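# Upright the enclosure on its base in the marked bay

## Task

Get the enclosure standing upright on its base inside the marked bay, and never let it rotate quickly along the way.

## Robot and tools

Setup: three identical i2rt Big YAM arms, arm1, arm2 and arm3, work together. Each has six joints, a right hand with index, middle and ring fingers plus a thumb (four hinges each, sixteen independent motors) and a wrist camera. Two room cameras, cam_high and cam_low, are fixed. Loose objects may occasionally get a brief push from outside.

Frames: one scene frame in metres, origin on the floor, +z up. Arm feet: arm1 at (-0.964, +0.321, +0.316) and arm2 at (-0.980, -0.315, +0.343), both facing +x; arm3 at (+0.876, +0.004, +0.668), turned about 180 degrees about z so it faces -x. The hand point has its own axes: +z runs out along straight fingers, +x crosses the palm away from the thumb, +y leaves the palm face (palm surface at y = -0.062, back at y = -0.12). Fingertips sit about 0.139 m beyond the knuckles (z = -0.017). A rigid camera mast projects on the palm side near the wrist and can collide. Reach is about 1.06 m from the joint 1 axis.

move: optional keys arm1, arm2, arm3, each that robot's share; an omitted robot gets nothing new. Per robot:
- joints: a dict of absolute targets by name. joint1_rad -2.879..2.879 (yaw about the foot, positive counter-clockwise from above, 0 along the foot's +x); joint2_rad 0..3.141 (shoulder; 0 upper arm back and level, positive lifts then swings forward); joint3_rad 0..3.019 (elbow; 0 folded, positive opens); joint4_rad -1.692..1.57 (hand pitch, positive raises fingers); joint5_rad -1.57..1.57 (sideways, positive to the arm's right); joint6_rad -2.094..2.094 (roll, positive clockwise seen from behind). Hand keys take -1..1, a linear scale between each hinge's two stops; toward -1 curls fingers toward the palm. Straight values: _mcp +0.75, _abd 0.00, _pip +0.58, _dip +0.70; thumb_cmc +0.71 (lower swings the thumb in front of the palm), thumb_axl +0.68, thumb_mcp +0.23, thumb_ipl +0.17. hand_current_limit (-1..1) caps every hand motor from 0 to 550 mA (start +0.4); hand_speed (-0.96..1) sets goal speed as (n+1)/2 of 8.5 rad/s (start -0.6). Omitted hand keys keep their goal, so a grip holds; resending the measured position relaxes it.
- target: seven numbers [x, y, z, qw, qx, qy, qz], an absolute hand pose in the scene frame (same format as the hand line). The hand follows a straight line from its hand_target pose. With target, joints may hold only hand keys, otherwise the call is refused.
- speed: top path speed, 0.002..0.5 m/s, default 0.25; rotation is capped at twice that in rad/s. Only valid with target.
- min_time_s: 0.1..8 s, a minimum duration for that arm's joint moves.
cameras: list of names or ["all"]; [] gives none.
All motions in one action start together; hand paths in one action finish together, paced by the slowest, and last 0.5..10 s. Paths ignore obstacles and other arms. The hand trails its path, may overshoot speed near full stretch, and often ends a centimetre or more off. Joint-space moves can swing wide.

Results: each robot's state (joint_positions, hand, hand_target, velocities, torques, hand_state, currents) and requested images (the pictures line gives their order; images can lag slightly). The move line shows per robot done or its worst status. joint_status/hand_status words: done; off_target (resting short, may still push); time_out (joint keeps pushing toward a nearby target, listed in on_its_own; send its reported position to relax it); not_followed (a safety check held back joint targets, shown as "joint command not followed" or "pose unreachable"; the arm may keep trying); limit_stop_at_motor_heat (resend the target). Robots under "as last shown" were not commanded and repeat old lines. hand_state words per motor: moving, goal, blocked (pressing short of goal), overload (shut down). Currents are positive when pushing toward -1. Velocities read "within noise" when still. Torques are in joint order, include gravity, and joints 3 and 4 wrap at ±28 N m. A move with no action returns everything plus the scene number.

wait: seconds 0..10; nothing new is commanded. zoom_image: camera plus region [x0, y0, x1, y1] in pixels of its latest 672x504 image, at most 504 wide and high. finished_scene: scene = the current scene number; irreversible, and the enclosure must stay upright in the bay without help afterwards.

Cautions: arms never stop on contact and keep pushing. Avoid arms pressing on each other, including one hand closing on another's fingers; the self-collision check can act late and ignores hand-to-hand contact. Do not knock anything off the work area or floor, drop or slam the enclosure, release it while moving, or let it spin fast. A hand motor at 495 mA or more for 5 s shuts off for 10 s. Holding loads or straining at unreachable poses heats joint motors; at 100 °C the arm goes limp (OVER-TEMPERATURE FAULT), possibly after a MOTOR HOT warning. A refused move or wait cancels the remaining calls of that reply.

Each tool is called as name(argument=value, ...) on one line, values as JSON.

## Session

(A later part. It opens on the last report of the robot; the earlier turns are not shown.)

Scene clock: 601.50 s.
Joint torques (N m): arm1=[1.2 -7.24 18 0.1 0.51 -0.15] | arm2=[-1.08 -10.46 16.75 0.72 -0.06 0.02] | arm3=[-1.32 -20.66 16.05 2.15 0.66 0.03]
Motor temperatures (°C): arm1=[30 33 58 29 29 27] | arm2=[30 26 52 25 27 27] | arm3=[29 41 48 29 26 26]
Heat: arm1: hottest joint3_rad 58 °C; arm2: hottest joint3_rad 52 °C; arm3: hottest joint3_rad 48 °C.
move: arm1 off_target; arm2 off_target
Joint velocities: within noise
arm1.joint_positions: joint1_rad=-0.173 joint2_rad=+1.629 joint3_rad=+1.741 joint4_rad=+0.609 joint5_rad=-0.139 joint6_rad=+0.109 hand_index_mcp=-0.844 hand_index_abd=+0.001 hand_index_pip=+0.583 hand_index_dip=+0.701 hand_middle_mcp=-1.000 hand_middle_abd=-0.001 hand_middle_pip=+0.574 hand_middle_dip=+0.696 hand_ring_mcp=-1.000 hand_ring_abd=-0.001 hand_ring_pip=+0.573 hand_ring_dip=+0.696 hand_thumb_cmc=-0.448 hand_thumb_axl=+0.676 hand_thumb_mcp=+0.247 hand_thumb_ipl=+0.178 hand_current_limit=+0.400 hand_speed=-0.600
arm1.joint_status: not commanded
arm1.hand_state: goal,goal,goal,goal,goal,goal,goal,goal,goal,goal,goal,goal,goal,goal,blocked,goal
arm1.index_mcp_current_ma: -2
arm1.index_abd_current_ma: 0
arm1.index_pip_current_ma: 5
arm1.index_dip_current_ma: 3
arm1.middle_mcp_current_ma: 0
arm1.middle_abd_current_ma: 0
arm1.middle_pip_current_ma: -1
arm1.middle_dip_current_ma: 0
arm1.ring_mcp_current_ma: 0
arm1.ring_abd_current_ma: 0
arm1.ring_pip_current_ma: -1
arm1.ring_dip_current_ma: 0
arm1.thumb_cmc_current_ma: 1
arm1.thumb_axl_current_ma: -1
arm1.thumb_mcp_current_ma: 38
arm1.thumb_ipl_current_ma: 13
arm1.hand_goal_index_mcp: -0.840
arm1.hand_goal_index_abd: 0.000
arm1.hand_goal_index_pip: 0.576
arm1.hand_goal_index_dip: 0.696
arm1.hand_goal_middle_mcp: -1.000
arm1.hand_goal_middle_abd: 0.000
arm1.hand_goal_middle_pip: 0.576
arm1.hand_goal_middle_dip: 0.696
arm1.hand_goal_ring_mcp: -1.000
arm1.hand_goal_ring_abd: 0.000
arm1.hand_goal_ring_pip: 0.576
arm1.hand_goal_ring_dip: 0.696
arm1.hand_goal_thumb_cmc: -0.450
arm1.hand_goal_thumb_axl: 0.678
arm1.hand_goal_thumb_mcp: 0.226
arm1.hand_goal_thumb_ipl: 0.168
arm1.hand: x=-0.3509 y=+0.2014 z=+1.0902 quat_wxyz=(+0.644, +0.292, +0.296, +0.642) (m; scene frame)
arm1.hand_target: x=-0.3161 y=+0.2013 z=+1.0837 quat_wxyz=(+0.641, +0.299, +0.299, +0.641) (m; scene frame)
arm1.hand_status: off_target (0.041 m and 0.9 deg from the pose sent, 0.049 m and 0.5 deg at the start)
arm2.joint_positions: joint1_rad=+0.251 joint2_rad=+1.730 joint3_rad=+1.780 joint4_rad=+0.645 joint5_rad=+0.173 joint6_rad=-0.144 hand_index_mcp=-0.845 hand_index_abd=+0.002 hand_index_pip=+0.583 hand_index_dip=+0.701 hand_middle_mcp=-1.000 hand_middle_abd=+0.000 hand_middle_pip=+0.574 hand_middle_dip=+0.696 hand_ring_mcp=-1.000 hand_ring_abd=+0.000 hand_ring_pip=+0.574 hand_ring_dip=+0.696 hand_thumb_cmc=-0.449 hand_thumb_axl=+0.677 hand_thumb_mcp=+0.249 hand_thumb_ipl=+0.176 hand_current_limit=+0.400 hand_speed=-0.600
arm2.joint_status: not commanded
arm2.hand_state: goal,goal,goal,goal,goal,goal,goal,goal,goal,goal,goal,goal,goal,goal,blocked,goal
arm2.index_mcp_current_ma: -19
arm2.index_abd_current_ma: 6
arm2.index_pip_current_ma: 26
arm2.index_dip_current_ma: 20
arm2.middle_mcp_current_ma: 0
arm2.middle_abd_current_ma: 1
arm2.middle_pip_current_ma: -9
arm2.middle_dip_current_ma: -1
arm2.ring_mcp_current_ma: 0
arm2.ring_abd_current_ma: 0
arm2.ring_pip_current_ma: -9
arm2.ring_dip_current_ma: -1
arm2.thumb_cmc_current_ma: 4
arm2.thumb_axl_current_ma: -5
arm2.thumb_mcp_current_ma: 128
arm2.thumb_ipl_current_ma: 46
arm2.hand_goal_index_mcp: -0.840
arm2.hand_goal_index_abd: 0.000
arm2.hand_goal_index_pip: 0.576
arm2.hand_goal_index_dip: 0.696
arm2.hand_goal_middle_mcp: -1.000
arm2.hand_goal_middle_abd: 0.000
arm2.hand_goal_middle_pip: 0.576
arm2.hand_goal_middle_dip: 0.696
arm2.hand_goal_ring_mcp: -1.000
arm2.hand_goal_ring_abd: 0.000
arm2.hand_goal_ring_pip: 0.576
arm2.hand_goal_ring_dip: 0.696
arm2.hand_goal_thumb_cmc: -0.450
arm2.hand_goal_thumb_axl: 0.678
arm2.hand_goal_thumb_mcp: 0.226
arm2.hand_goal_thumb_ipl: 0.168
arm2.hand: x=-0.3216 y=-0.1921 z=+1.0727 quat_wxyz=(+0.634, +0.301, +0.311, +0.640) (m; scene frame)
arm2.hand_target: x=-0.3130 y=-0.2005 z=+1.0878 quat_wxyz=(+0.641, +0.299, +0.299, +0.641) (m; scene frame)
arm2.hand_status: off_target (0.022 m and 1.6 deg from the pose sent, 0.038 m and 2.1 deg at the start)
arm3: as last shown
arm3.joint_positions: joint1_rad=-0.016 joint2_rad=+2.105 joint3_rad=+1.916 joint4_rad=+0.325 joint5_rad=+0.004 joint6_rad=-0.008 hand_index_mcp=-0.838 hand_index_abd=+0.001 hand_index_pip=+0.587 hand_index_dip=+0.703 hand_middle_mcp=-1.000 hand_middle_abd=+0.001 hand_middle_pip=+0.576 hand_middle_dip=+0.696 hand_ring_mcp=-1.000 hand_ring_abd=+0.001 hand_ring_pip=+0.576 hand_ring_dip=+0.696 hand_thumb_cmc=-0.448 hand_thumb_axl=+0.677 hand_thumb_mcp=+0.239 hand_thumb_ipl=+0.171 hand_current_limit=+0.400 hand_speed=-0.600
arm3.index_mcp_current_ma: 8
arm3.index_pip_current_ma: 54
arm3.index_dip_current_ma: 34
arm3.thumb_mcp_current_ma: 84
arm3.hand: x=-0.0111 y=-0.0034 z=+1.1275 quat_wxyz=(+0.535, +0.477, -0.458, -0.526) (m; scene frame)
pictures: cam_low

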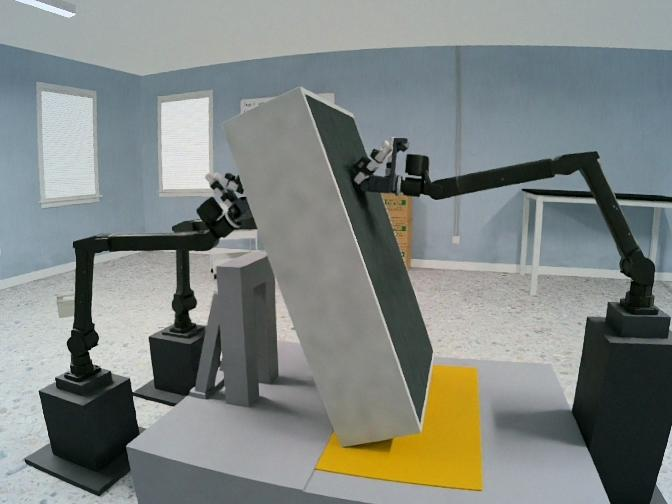

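move(arm1={"target": [-0.28, 0.2, 1.09, 0.6409, 0.2988, 0.2988, 0.6409], "speed": 0.04}, arm2={"target": [-0.30, -0.2, 1.09, 0.6409, 0.2988, 0.2988, 0.6409], "speed": 0.04}, arm3={"target": [0.02, 0.01, 1.15, 0.5417, 0.4545, -0.4545, -0.5417], "speed": 0.04}, cameras=["cam_low", "cam_high"])

Scene clock: 613.30 s.
Joint torques (N m): arm1=[0.79 -9 16.14 -0.1 0.35 -0.16] | arm2=[-1.08 -12.81 14.57 1.17 -0.15 0.05] | arm3=[-1.03 -20.54 12.41 3.95 0.63 0.04]
Motor temperatures (°C): arm1=[30 33 63 29 29 27] | arm2=[30 27 54 25 27 27] | arm3=[29 42 49 29 27 26]
Heat: arm1: hottest joint3_rad 63 °C; arm2: hottest joint3_rad 54 °C; arm3: hottest joint3_rad 49 °C.
move: arm1 off_target; arm2 off_target; arm3 off_target
Joint velocities: within noise
arm1.joint_positions: joint1_rad=-0.162 joint2_rad=+1.725 joint3_rad=+1.882 joint4_rad=+0.580 joint5_rad=-0.129 joint6_rad=+0.105 hand_index_mcp=-0.844 hand_index_abd=+0.001 hand_index_pip=+0.583 hand_index_dip=+0.701 hand_middle_mcp=-1.000 hand_middle_abd=-0.001 hand_middle_pip=+0.574 hand_middle_dip=+0.696 hand_ring_mcp=-1.000 hand_ring_abd=-0.001 hand_ring_pip=+0.573 hand_ring_dip=+0.696 hand_thumb_cmc=-0.448 hand_thumb_axl=+0.676 hand_thumb_mcp=+0.247 hand_thumb_ipl=+0.178 hand_current_limit=+0.400 hand_speed=-0.600
arm1.joint_status: not commanded
arm1.hand_state: goal,goal,goal,goal,goal,goal,goal,goal,goal,goal,goal,goal,goal,goal,blocked,goal
arm1.index_mcp_current_ma: -2
arm1.index_abd_current_ma: 0
arm1.index_pip_current_ma: 5
arm1.index_dip_current_ma: 3
arm1.middle_mcp_current_ma: 0
arm1.middle_abd_current_ma: 0
arm1.middle_pip_current_ma: -1
arm1.middle_dip_current_ma: 0
arm1.ring_mcp_current_ma: 0
arm1.ring_abd_current_ma: 0
arm1.ring_pip_current_ma: -1
arm1.ring_dip_current_ma: 0
arm1.thumb_cmc_current_ma: 1
arm1.thumb_axl_current_ma: -1
arm1.thumb_mcp_current_ma: 38
arm1.thumb_ipl_current_ma: 13
arm1.hand_goal_index_mcp: -0.840
arm1.hand_goal_index_abd: 0.000
arm1.hand_goal_index_pip: 0.576
arm1.hand_goal_index_dip: 0.696
arm1.hand_goal_middle_mcp: -1.000
arm1.hand_goal_middle_abd: 0.000
arm1.hand_goal_middle_pip: 0.576
arm1.hand_goal_middle_dip: 0.696
arm1.hand_goal_ring_mcp: -1.000
arm1.hand_goal_ring_abd: 0.000
arm1.hand_goal_ring_pip: 0.576
arm1.hand_goal_ring_dip: 0.696
arm1.hand_goal_thumb_cmc: -0.450
arm1.hand_goal_thumb_axl: 0.678
arm1.hand_goal_thumb_mcp: 0.226
arm1.hand_goal_thumb_ipl: 0.168
arm1.hand: x=-0.3213 y=+0.2020 z=+1.0994 quat_wxyz=(+0.646, +0.286, +0.290, +0.645) (m; scene frame)
arm1.hand_target: x=-0.2860 y=+0.2013 z=+1.0841 quat_wxyz=(+0.641, +0.299, +0.299, +0.641) (m; scene frame)
arm1.hand_status: off_target (0.042 m and 1.9 deg from the pose sent, 0.071 m and 1.0 deg at the start)
arm2.joint_positions: joint1_rad=+0.247 joint2_rad=+1.784 joint3_rad=+1.854 joint4_rad=+0.620 joint5_rad=+0.173 joint6_rad=-0.144 hand_index_mcp=-0.845 hand_index_abd=+0.002 hand_index_pip=+0.583 hand_index_dip=+0.701 hand_middle_mcp=-1.000 hand_middle_abd=+0.000 hand_middle_pip=+0.574 hand_middle_dip=+0.696 hand_ring_mcp=-1.000 hand_ring_abd=+0.000 hand_ring_pip=+0.574 hand_ring_dip=+0.696 hand_thumb_cmc=-0.449 hand_thumb_axl=+0.677 hand_thumb_mcp=+0.249 hand_thumb_ipl=+0.176 hand_current_limit=+0.400 hand_speed=-0.600
arm2.joint_status: not commanded
arm2.hand_state: goal,goal,goal,goal,goal,goal,goal,goal,goal,goal,goal,goal,goal,goal,blocked,goal
arm2.index_mcp_current_ma: -19
arm2.index_abd_current_ma: 6
arm2.index_pip_current_ma: 26
arm2.index_dip_current_ma: 20
arm2.middle_mcp_current_ma: 0
arm2.middle_abd_current_ma: 1
arm2.middle_pip_current_ma: -9
arm2.middle_dip_current_ma: -1
arm2.ring_mcp_current_ma: 0
arm2.ring_abd_current_ma: 0
arm2.ring_pip_current_ma: -9
arm2.ring_dip_current_ma: -1
arm2.thumb_cmc_current_ma: 4
arm2.thumb_axl_current_ma: -5
arm2.thumb_mcp_current_ma: 128
arm2.thumb_ipl_current_ma: 46
arm2.hand_goal_index_mcp: -0.840
arm2.hand_goal_index_abd: 0.000
arm2.hand_goal_index_pip: 0.576
arm2.hand_goal_index_dip: 0.696
arm2.hand_goal_middle_mcp: -1.000
arm2.hand_goal_middle_abd: 0.000
arm2.hand_goal_middle_pip: 0.576
arm2.hand_goal_middle_dip: 0.696
arm2.hand_goal_ring_mcp: -1.000
arm2.hand_goal_ring_abd: 0.000
arm2.hand_goal_ring_pip: 0.576
arm2.hand_goal_ring_dip: 0.696
arm2.hand_goal_thumb_cmc: -0.450
arm2.hand_goal_thumb_axl: 0.678
arm2.hand_goal_thumb_mcp: 0.226
arm2.hand_goal_thumb_ipl: 0.168
arm2.hand: x=-0.3015 y=-0.1901 z=+1.0721 quat_wxyz=(+0.635, +0.303, +0.313, +0.638) (m; scene frame)
arm2.hand_target: x=-0.3020 y=-0.2002 z=+1.0888 quat_wxyz=(+0.641, +0.299, +0.299, +0.641) (m; scene frame)
arm2.hand_status: off_target (0.021 m and 1.8 deg from the pose sent, 0.029 m and 1.6 deg at the start)
arm3.joint_positions: joint1_rad=-0.016 joint2_rad=+2.015 joint3_rad=+1.780 joint4_rad=+0.351 joint5_rad=+0.005 joint6_rad=-0.008 hand_index_mcp=-0.838 hand_index_abd=+0.001 hand_index_pip=+0.587 hand_index_dip=+0.703 hand_middle_mcp=-1.000 hand_middle_abd=+0.001 hand_middle_pip=+0.576 hand_middle_dip=+0.696 hand_ring_mcp=-1.000 hand_ring_abd=+0.001 hand_ring_pip=+0.576 hand_ring_dip=+0.696 hand_thumb_cmc=-0.448 hand_thumb_axl=+0.677 hand_thumb_mcp=+0.239 hand_thumb_ipl=+0.171 hand_current_limit=+0.400 hand_speed=-0.600
arm3.joint_status: not commanded
arm3.hand_state: goal,goal,goal,goal,goal,goal,goal,goal,goal,goal,goal,goal,goal,goal,goal,goal
arm3.index_mcp_current_ma: 8
arm3.index_abd_current_ma: 5
arm3.index_pip_current_ma: 54
arm3.index_dip_current_ma: 34
arm3.middle_mcp_current_ma: -1
arm3.middle_abd_current_ma: 5
arm3.middle_pip_current_ma: -1
arm3.middle_dip_current_ma: 0
arm3.ring_mcp_current_ma: -1
arm3.ring_abd_current_ma: 4
arm3.ring_pip_current_ma: -1
arm3.ring_dip_current_ma: 0
arm3.thumb_cmc_current_ma: 11
arm3.thumb_axl_current_ma: -4
arm3.thumb_mcp_current_ma: 84
arm3.thumb_ipl_current_ma: 20
arm3.hand_goal_index_mcp: -0.840
arm3.hand_goal_index_abd: 0.000
arm3.hand_goal_index_pip: 0.576
arm3.hand_goal_index_dip: 0.696
arm3.hand_goal_middle_mcp: -1.000
arm3.hand_goal_middle_abd: 0.000
arm3.hand_goal_middle_pip: 0.576
arm3.hand_goal_middle_dip: 0.696
arm3.hand_goal_ring_mcp: -1.000
arm3.hand_goal_ring_abd: 0.000
arm3.hand_goal_ring_pip: 0.576
arm3.hand_goal_ring_dip: 0.696
arm3.hand_goal_thumb_cmc: -0.450
arm3.hand_goal_thumb_axl: 0.678
arm3.hand_goal_thumb_mcp: 0.226
arm3.hand_goal_thumb_ipl: 0.168
arm3.hand: x=+0.0174 y=-0.0022 z=+1.1269 quat_wxyz=(+0.530, +0.482, -0.464, -0.521) (m; scene frame)
arm3.hand_target: x=+0.0213 y=+0.0099 z=+1.1493 quat_wxyz=(+0.542, +0.455, -0.455, -0.541) (m; scene frame)
arm3.hand_status: off_target (0.026 m and 4.3 deg from the pose sent, 0.041 m and 3.3 deg at the start)
pictures: cam_high, cam_low

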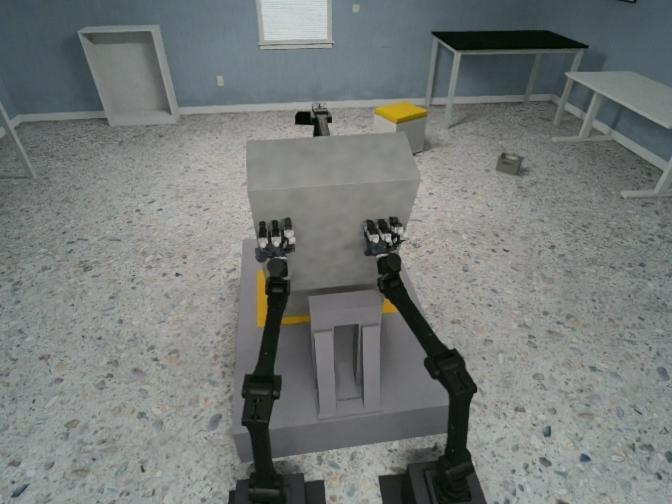

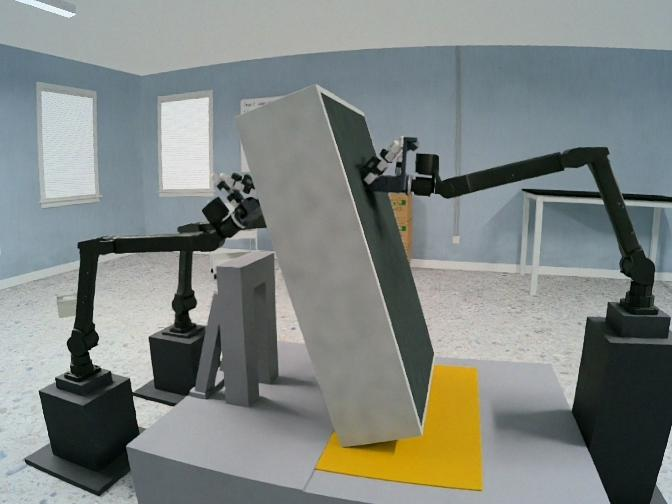

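move(arm1={"target": [-0.25, 0.2, 1.09, 0.6409, 0.2988, 0.2988, 0.6409], "speed": 0.04}, arm2={"target": [-0.265, -0.2, 1.09, 0.6409, 0.2988, 0.2988, 0.6409], "speed": 0.04}, arm3={"target": [0.06, 0.01, 1.15, 0.5417, 0.4545, -0.4545, -0.5417], "speed": 0.04}, cameras=["cam_low"])

move(arm1={"target": [-0.21, 0.2, 1.09, 0.6409, 0.2988, 0.2988, 0.6409], "speed": 0.04}, arm2={"target": [-0.225, -0.2, 1.09, 0.6409, 0.2988, 0.2988, 0.6409], "speed": 0.04}, arm3={"target": [0.1, 0.01, 1.14, 0.5417, 0.4545, -0.4545, -0.5417], "speed": 0.04}, cameras=["cam_low", "cam_high"])

Scene clock: 627.90 s.
Joint torques (N m): arm1=[0.67 -11.99 12.97 0.18 0.16 -0.15] | arm2=[-1.03 -13.98 14.65 1.21 -0.22 0.08] | arm3=[-0.97 -20.48 11.56 3.7 0.51 -0.01]
Motor temperatures (°C): arm1=[30 34 65 29 29 27] | arm2=[30 28 57 25 27 27] | arm3=[29 44 49 29 27 26]
Heat: arm1: hottest joint3_rad 65 °C; arm2: hottest joint3_rad 57 °C; arm3: hottest joint3_rad 49 °C.
move: arm1 off_target; arm2 off_target; arm3 off_target
Joint velocities: within noise
arm1.joint_positions: joint1_rad=-0.153 joint2_rad=+1.844 joint3_rad=+2.070 joint4_rad=+0.522 joint5_rad=-0.120 joint6_rad=+0.100 hand_index_mcp=-0.844 hand_index_abd=+0.001 hand_index_pip=+0.583 hand_index_dip=+0.701 hand_middle_mcp=-1.000 hand_middle_abd=-0.001 hand_middle_pip=+0.574 hand_middle_dip=+0.696 hand_ring_mcp=-1.000 hand_ring_abd=-0.001 hand_ring_pip=+0.573 hand_ring_dip=+0.696 hand_thumb_cmc=-0.448 hand_thumb_axl=+0.676 hand_thumb_mcp=+0.247 hand_thumb_ipl=+0.178 hand_current_limit=+0.400 hand_speed=-0.600
arm1.joint_status: not commanded
arm1.hand_state: goal,goal,goal,goal,goal,goal,goal,goal,goal,goal,goal,goal,goal,goal,blocked,goal
arm1.index_mcp_current_ma: -2
arm1.index_abd_current_ma: 0
arm1.index_pip_current_ma: 5
arm1.index_dip_current_ma: 3
arm1.middle_mcp_current_ma: 0
arm1.middle_abd_current_ma: 0
arm1.middle_pip_current_ma: -1
arm1.middle_dip_current_ma: 0
arm1.ring_mcp_current_ma: 0
arm1.ring_abd_current_ma: 0
arm1.ring_pip_current_ma: -1
arm1.ring_dip_current_ma: 0
arm1.thumb_cmc_current_ma: 1
arm1.thumb_axl_current_ma: -1
arm1.thumb_mcp_current_ma: 38
arm1.thumb_ipl_current_ma: 13
arm1.hand_goal_index_mcp: -0.840
arm1.hand_goal_index_abd: 0.000
arm1.hand_goal_index_pip: 0.576
arm1.hand_goal_index_dip: 0.696
arm1.hand_goal_middle_mcp: -1.000
arm1.hand_goal_middle_abd: 0.000
arm1.hand_goal_middle_pip: 0.576
arm1.hand_goal_middle_dip: 0.696
arm1.hand_goal_ring_mcp: -1.000
arm1.hand_goal_ring_abd: 0.000
arm1.hand_goal_ring_pip: 0.576
arm1.hand_goal_ring_dip: 0.696
arm1.hand_goal_thumb_cmc: -0.450
arm1.hand_goal_thumb_axl: 0.678
arm1.hand_goal_thumb_mcp: 0.226
arm1.hand_goal_thumb_ipl: 0.168
arm1.hand: x=-0.2859 y=+0.2009 z=+1.1088 quat_wxyz=(+0.648, +0.283, +0.286, +0.646) (m; scene frame)
arm1.hand_target: x=-0.2543 y=+0.2009 z=+1.0861 quat_wxyz=(+0.641, +0.299, +0.299, +0.641) (m; scene frame)
arm1.hand_status: off_target (0.041 m and 2.5 deg from the pose sent, 0.072 m and 1.9 deg at the start)
arm2.joint_positions: joint1_rad=+0.234 joint2_rad=+1.890 joint3_rad=+2.006 joint4_rad=+0.570 joint5_rad=+0.166 joint6_rad=-0.139 hand_index_mcp=-0.845 hand_index_abd=+0.002 hand_index_pip=+0.583 hand_index_dip=+0.701 hand_middle_mcp=-1.000 hand_middle_abd=+0.000 hand_middle_pip=+0.574 hand_middle_dip=+0.696 hand_ring_mcp=-1.000 hand_ring_abd=+0.000 hand_ring_pip=+0.574 hand_ring_dip=+0.696 hand_thumb_cmc=-0.449 hand_thumb_axl=+0.677 hand_thumb_mcp=+0.249 hand_thumb_ipl=+0.176 hand_current_limit=+0.400 hand_speed=-0.600
arm2.joint_status: not commanded
arm2.hand_state: goal,goal,goal,goal,goal,goal,goal,goal,goal,goal,goal,goal,goal,goal,blocked,goal
arm2.index_mcp_current_ma: -19
arm2.index_abd_current_ma: 6
arm2.index_pip_current_ma: 26
arm2.index_dip_current_ma: 20
arm2.middle_mcp_current_ma: 0
arm2.middle_abd_current_ma: 1
arm2.middle_pip_current_ma: -9
arm2.middle_dip_current_ma: -1
arm2.ring_mcp_current_ma: 0
arm2.ring_abd_current_ma: 0
arm2.ring_pip_current_ma: -9
arm2.ring_dip_current_ma: -1
arm2.thumb_cmc_current_ma: 4
arm2.thumb_axl_current_ma: -5
arm2.thumb_mcp_current_ma: 128
arm2.thumb_ipl_current_ma: 46
arm2.hand_goal_index_mcp: -0.840
arm2.hand_goal_index_abd: 0.000
arm2.hand_goal_index_pip: 0.576
arm2.hand_goal_index_dip: 0.696
arm2.hand_goal_middle_mcp: -1.000
arm2.hand_goal_middle_abd: 0.000
arm2.hand_goal_middle_pip: 0.576
arm2.hand_goal_middle_dip: 0.696
arm2.hand_goal_ring_mcp: -1.000
arm2.hand_goal_ring_abd: 0.000
arm2.hand_goal_ring_pip: 0.576
arm2.hand_goal_ring_dip: 0.696
arm2.hand_goal_thumb_cmc: -0.450
arm2.hand_goal_thumb_axl: 0.678
arm2.hand_goal_thumb_mcp: 0.226
arm2.hand_goal_thumb_ipl: 0.168
arm2.hand: x=-0.2653 y=-0.1899 z=+1.0719 quat_wxyz=(+0.636, +0.304, +0.313, +0.636) (m; scene frame)
arm2.hand_target: x=-0.2669 y=-0.2002 z=+1.0884 quat_wxyz=(+0.641, +0.299, +0.299, +0.641) (m; scene frame)
arm2.hand_status: off_target (0.021 m and 1.9 deg from the pose sent, 0.042 m and 1.8 deg at the start)
arm3.joint_positions: joint1_rad=-0.016 joint2_rad=+1.922 joint3_rad=+1.623 joint4_rad=+0.419 joint5_rad=+0.010 joint6_rad=-0.008 hand_index_mcp=-0.838 hand_index_abd=+0.001 hand_index_pip=+0.587 hand_index_dip=+0.703 hand_middle_mcp=-1.000 hand_middle_abd=+0.001 hand_middle_pip=+0.576 hand_middle_dip=+0.696 hand_ring_mcp=-1.000 hand_ring_abd=+0.001 hand_ring_pip=+0.576 hand_ring_dip=+0.696 hand_thumb_cmc=-0.448 hand_thumb_axl=+0.677 hand_thumb_mcp=+0.239 hand_thumb_ipl=+0.171 hand_current_limit=+0.400 hand_speed=-0.600
arm3.joint_status: not commanded
arm3.hand_state: goal,goal,goal,goal,goal,goal,goal,goal,goal,goal,goal,goal,goal,goal,goal,goal
arm3.index_mcp_current_ma: 8
arm3.index_abd_current_ma: 5
arm3.index_pip_current_ma: 54
arm3.index_dip_current_ma: 34
arm3.middle_mcp_current_ma: -1
arm3.middle_abd_current_ma: 5
arm3.middle_pip_current_ma: -1
arm3.middle_dip_current_ma: 0
arm3.ring_mcp_current_ma: -1
arm3.ring_abd_current_ma: 4
arm3.ring_pip_current_ma: -1
arm3.ring_dip_current_ma: 0
arm3.thumb_cmc_current_ma: 11
arm3.thumb_axl_current_ma: -4
arm3.thumb_mcp_current_ma: 84
arm3.thumb_ipl_current_ma: 20
arm3.hand_goal_index_mcp: -0.840
arm3.hand_goal_index_abd: 0.000
arm3.hand_goal_index_pip: 0.576
arm3.hand_goal_index_dip: 0.696
arm3.hand_goal_middle_mcp: -1.000
arm3.hand_goal_middle_abd: 0.000
arm3.hand_goal_middle_pip: 0.576
arm3.hand_goal_middle_dip: 0.696
arm3.hand_goal_ring_mcp: -1.000
arm3.hand_goal_ring_abd: 0.000
arm3.hand_goal_ring_pip: 0.576
arm3.hand_goal_ring_dip: 0.696
arm3.hand_goal_thumb_cmc: -0.450
arm3.hand_goal_thumb_axl: 0.678
arm3.hand_goal_thumb_mcp: 0.226
arm3.hand_goal_thumb_ipl: 0.168
arm3.hand: x=+0.0544 y=-0.0002 z=+1.1245 quat_wxyz=(+0.530, +0.479, -0.464, -0.523) (m; scene frame)
arm3.hand_target: x=+0.0609 y=+0.0099 z=+1.1496 quat_wxyz=(+0.542, +0.455, -0.455, -0.541) (m; scene frame)
arm3.hand_status: off_target (0.028 m and 3.9 deg from the pose sent, 0.050 m and 4.3 deg at the start)
pictures: cam_low

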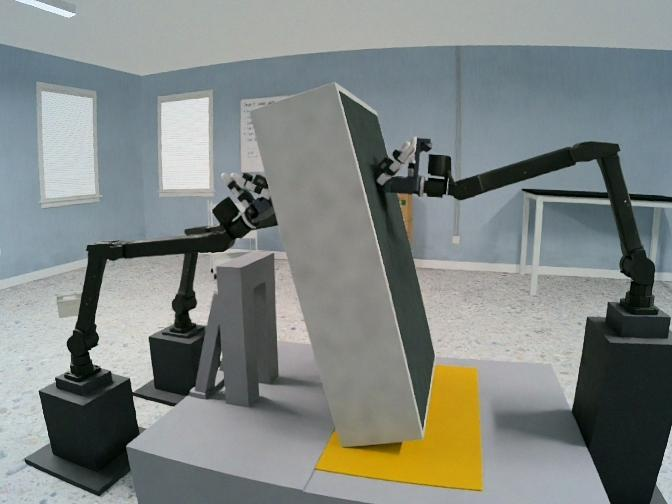

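Scene clock: 629.60 s.
Joint torques (N m): arm1=[0.79 -15.62 13.75 0.55 0.16 -0.19] | arm2=[-1.08 -15.5 14.56 1.21 -0.21 0.09] | arm3=[-0.32 -17.08 13.07 3.33 0.33 -0.02]
Motor temperatures (°C): arm1=[30 34 64 29 29 27] | arm2=[30 28 57 25 27 27] | arm3=[29 43 49 29 27 26]
Heat: arm1: hottest joint3_rad 64 °C; arm2: hottest joint3_rad 57 °C; arm3: hottest joint3_rad 49 °C.
move: arm1 off_target; arm2 off_target; arm3 off_target
Joint velocities: within noise
arm1.joint_positions: joint1_rad=-0.145 joint2_rad=+2.020 joint3_rad=+2.318 joint4_rad=+0.413 joint5_rad=-0.114 joint6_rad=+0.100 hand_index_mcp=-0.844 hand_index_abd=+0.001 hand_index_pip=+0.583 hand_index_dip=+0.701 hand_middle_mcp=-1.000 hand_middle_abd=-0.001 hand_middle_pip=+0.574 hand_middle_dip=+0.696 hand_ring_mcp=-1.000 hand_ring_abd=-0.001 hand_ring_pip=+0.573 hand_ring_dip=+0.696 hand_thumb_cmc=-0.448 hand_thumb_axl=+0.676 hand_thumb_mcp=+0.247 hand_thumb_ipl=+0.178 hand_current_limit=+0.400 hand_speed=-0.600
arm1.joint_status: not commanded
arm1.hand_state: goal,goal,goal,goal,goal,goal,goal,goal,goal,goal,goal,goal,goal,goal,blocked,goal
arm1.index_mcp_current_ma: -2
arm1.index_abd_current_ma: 0
arm1.index_pip_current_ma: 5
arm1.index_dip_current_ma: 3
arm1.middle_mcp_current_ma: 0
arm1.middle_abd_current_ma: 0
arm1.middle_pip_current_ma: -1
arm1.middle_dip_current_ma: 0
arm1.ring_mcp_current_ma: 0
arm1.ring_abd_current_ma: 0
arm1.ring_pip_current_ma: -1
arm1.ring_dip_current_ma: 0
arm1.thumb_cmc_current_ma: 1
arm1.thumb_axl_current_ma: -1
arm1.thumb_mcp_current_ma: 38
arm1.thumb_ipl_current_ma: 13
arm1.hand_goal_index_mcp: -0.840
arm1.hand_goal_index_abd: 0.000
arm1.hand_goal_index_pip: 0.576
arm1.hand_goal_index_dip: 0.696
arm1.hand_goal_middle_mcp: -1.000
arm1.hand_goal_middle_abd: 0.000
arm1.hand_goal_middle_pip: 0.576
arm1.hand_goal_middle_dip: 0.696
arm1.hand_goal_ring_mcp: -1.000
arm1.hand_goal_ring_abd: 0.000
arm1.hand_goal_ring_pip: 0.576
arm1.hand_goal_ring_dip: 0.696
arm1.hand_goal_thumb_cmc: -0.450
arm1.hand_goal_thumb_axl: 0.678
arm1.hand_goal_thumb_mcp: 0.226
arm1.hand_goal_thumb_ipl: 0.168
arm1.hand: x=-0.2268 y=+0.1963 z=+1.0961 quat_wxyz=(+0.641, +0.297, +0.295, +0.644) (m; scene frame)
arm1.hand_target: x=-0.2120 y=+0.2006 z=+1.0881 quat_wxyz=(+0.640, +0.299, +0.299, +0.641) (m; scene frame)
arm1.hand_status: off_target (0.018 m and 0.6 deg from the pose sent, 0.078 m and 2.5 deg at the start)
arm2.joint_positions: joint1_rad=+0.222 joint2_rad=+2.029 joint3_rad=+2.227 joint4_rad=+0.488 joint5_rad=+0.156 joint6_rad=-0.131 hand_index_mcp=-0.845 hand_index_abd=+0.002 hand_index_pip=+0.583 hand_index_dip=+0.701 hand_middle_mcp=-1.000 hand_middle_abd=+0.000 hand_middle_pip=+0.574 hand_middle_dip=+0.696 hand_ring_mcp=-1.000 hand_ring_abd=+0.000 hand_ring_pip=+0.574 hand_ring_dip=+0.696 hand_thumb_cmc=-0.449 hand_thumb_axl=+0.677 hand_thumb_mcp=+0.249 hand_thumb_ipl=+0.176 hand_current_limit=+0.400 hand_speed=-0.600
arm2.joint_status: not commanded
arm2.hand_state: goal,goal,goal,goal,goal,goal,goal,goal,goal,goal,goal,goal,goal,goal,blocked,goal
arm2.index_mcp_current_ma: -19
arm2.index_abd_current_ma: 6
arm2.index_pip_current_ma: 26
arm2.index_dip_current_ma: 20
arm2.middle_mcp_current_ma: 0
arm2.middle_abd_current_ma: 1
arm2.middle_pip_current_ma: -9
arm2.middle_dip_current_ma: -1
arm2.ring_mcp_current_ma: 0
arm2.ring_abd_current_ma: 0
arm2.ring_pip_current_ma: -9
arm2.ring_dip_current_ma: -1
arm2.thumb_cmc_current_ma: 4
arm2.thumb_axl_current_ma: -5
arm2.thumb_mcp_current_ma: 128
arm2.thumb_ipl_current_ma: 46
arm2.hand_goal_index_mcp: -0.840
arm2.hand_goal_index_abd: 0.000
arm2.hand_goal_index_pip: 0.576
arm2.hand_goal_index_dip: 0.696
arm2.hand_goal_middle_mcp: -1.000
arm2.hand_goal_middle_abd: 0.000
arm2.hand_goal_middle_pip: 0.576
arm2.hand_goal_middle_dip: 0.696
arm2.hand_goal_ring_mcp: -1.000
arm2.hand_goal_ring_abd: 0.000
arm2.hand_goal_ring_pip: 0.576
arm2.hand_goal_ring_dip: 0.696
arm2.hand_goal_thumb_cmc: -0.450
arm2.hand_goal_thumb_axl: 0.678
arm2.hand_goal_thumb_mcp: 0.226
arm2.hand_goal_thumb_ipl: 0.168
arm2.hand: x=-0.2243 y=-0.1892 z=+1.0737 quat_wxyz=(+0.636, +0.304, +0.313, +0.636) (m; scene frame)
arm2.hand_target: x=-0.2270 y=-0.2003 z=+1.0885 quat_wxyz=(+0.641, +0.299, +0.299, +0.641) (m; scene frame)
arm2.hand_status: off_target (0.020 m and 1.9 deg from the pose sent, 0.045 m and 1.9 deg at the start)
arm3.joint_positions: joint1_rad=-0.016 joint2_rad=+1.809 joint3_rad=+1.435 joint4_rad=+0.499 joint5_rad=+0.015 joint6_rad=-0.008 hand_index_mcp=-0.850 hand_index_abd=+0.001 hand_index_pip=+0.600 hand_index_dip=+0.707 hand_middle_mcp=-1.000 hand_middle_abd=+0.001 hand_middle_pip=+0.576 hand_middle_dip=+0.696 hand_ring_mcp=-1.000 hand_ring_abd=+0.001 hand_ring_pip=+0.576 hand_ring_dip=+0.696 hand_thumb_cmc=-0.448 hand_thumb_axl=+0.677 hand_thumb_mcp=+0.240 hand_thumb_ipl=+0.171 hand_current_limit=+0.400 hand_speed=-0.600
arm3.joint_status: not commanded
arm3.hand_state: goal,goal,blocked,goal,goal,goal,goal,goal,goal,goal,goal,goal,goal,goal,goal,goal
arm3.index_mcp_current_ma: -53
arm3.index_abd_current_ma: 5
arm3.index_pip_current_ma: 121
arm3.index_dip_current_ma: 55
arm3.middle_mcp_current_ma: -1
arm3.middle_abd_current_ma: 5
arm3.middle_pip_current_ma: -1
arm3.middle_dip_current_ma: 0
arm3.ring_mcp_current_ma: -1
arm3.ring_abd_current_ma: 4
arm3.ring_pip_current_ma: -1
arm3.ring_dip_current_ma: 0
arm3.thumb_cmc_current_ma: 11
arm3.thumb_axl_current_ma: -4
arm3.thumb_mcp_current_ma: 92
arm3.thumb_ipl_current_ma: 22
arm3.hand_goal_index_mcp: -0.840
arm3.hand_goal_index_abd: 0.000
arm3.hand_goal_index_pip: 0.576
arm3.hand_goal_index_dip: 0.696
arm3.hand_goal_middle_mcp: -1.000
arm3.hand_goal_middle_abd: 0.000
arm3.hand_goal_middle_pip: 0.576
arm3.hand_goal_middle_dip: 0.696
arm3.hand_goal_ring_mcp: -1.000
arm3.hand_goal_ring_abd: 0.000
arm3.hand_goal_ring_pip: 0.576
arm3.hand_goal_ring_dip: 0.696
arm3.hand_goal_thumb_cmc: -0.450
arm3.hand_goal_thumb_axl: 0.678
arm3.hand_goal_thumb_mcp: 0.226
arm3.hand_goal_thumb_ipl: 0.168
arm3.hand: x=+0.1033 y=+0.0024 z=+1.1186 quat_wxyz=(+0.530, +0.477, -0.464, -0.526) (m; scene frame)
arm3.hand_target: x=+0.1016 y=+0.0100 z=+1.1395 quat_wxyz=(+0.542, +0.455, -0.455, -0.541) (m; scene frame)
arm3.hand_status: off_target (0.023 m and 3.6 deg from the pose sent, 0.049 m and 3.9 deg at the start)
pictures: cam_high, cam_low

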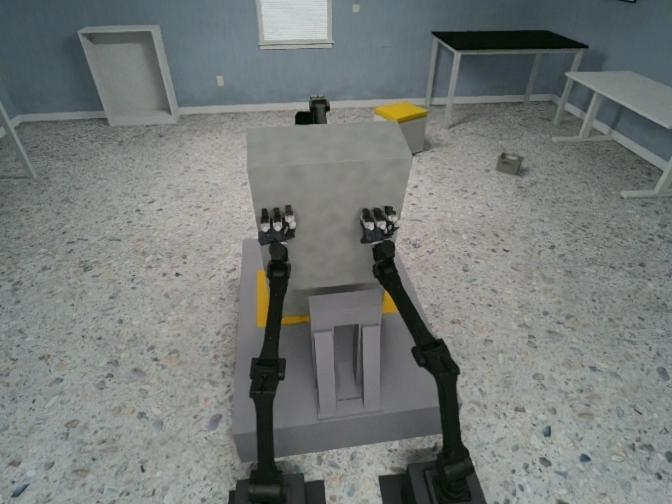

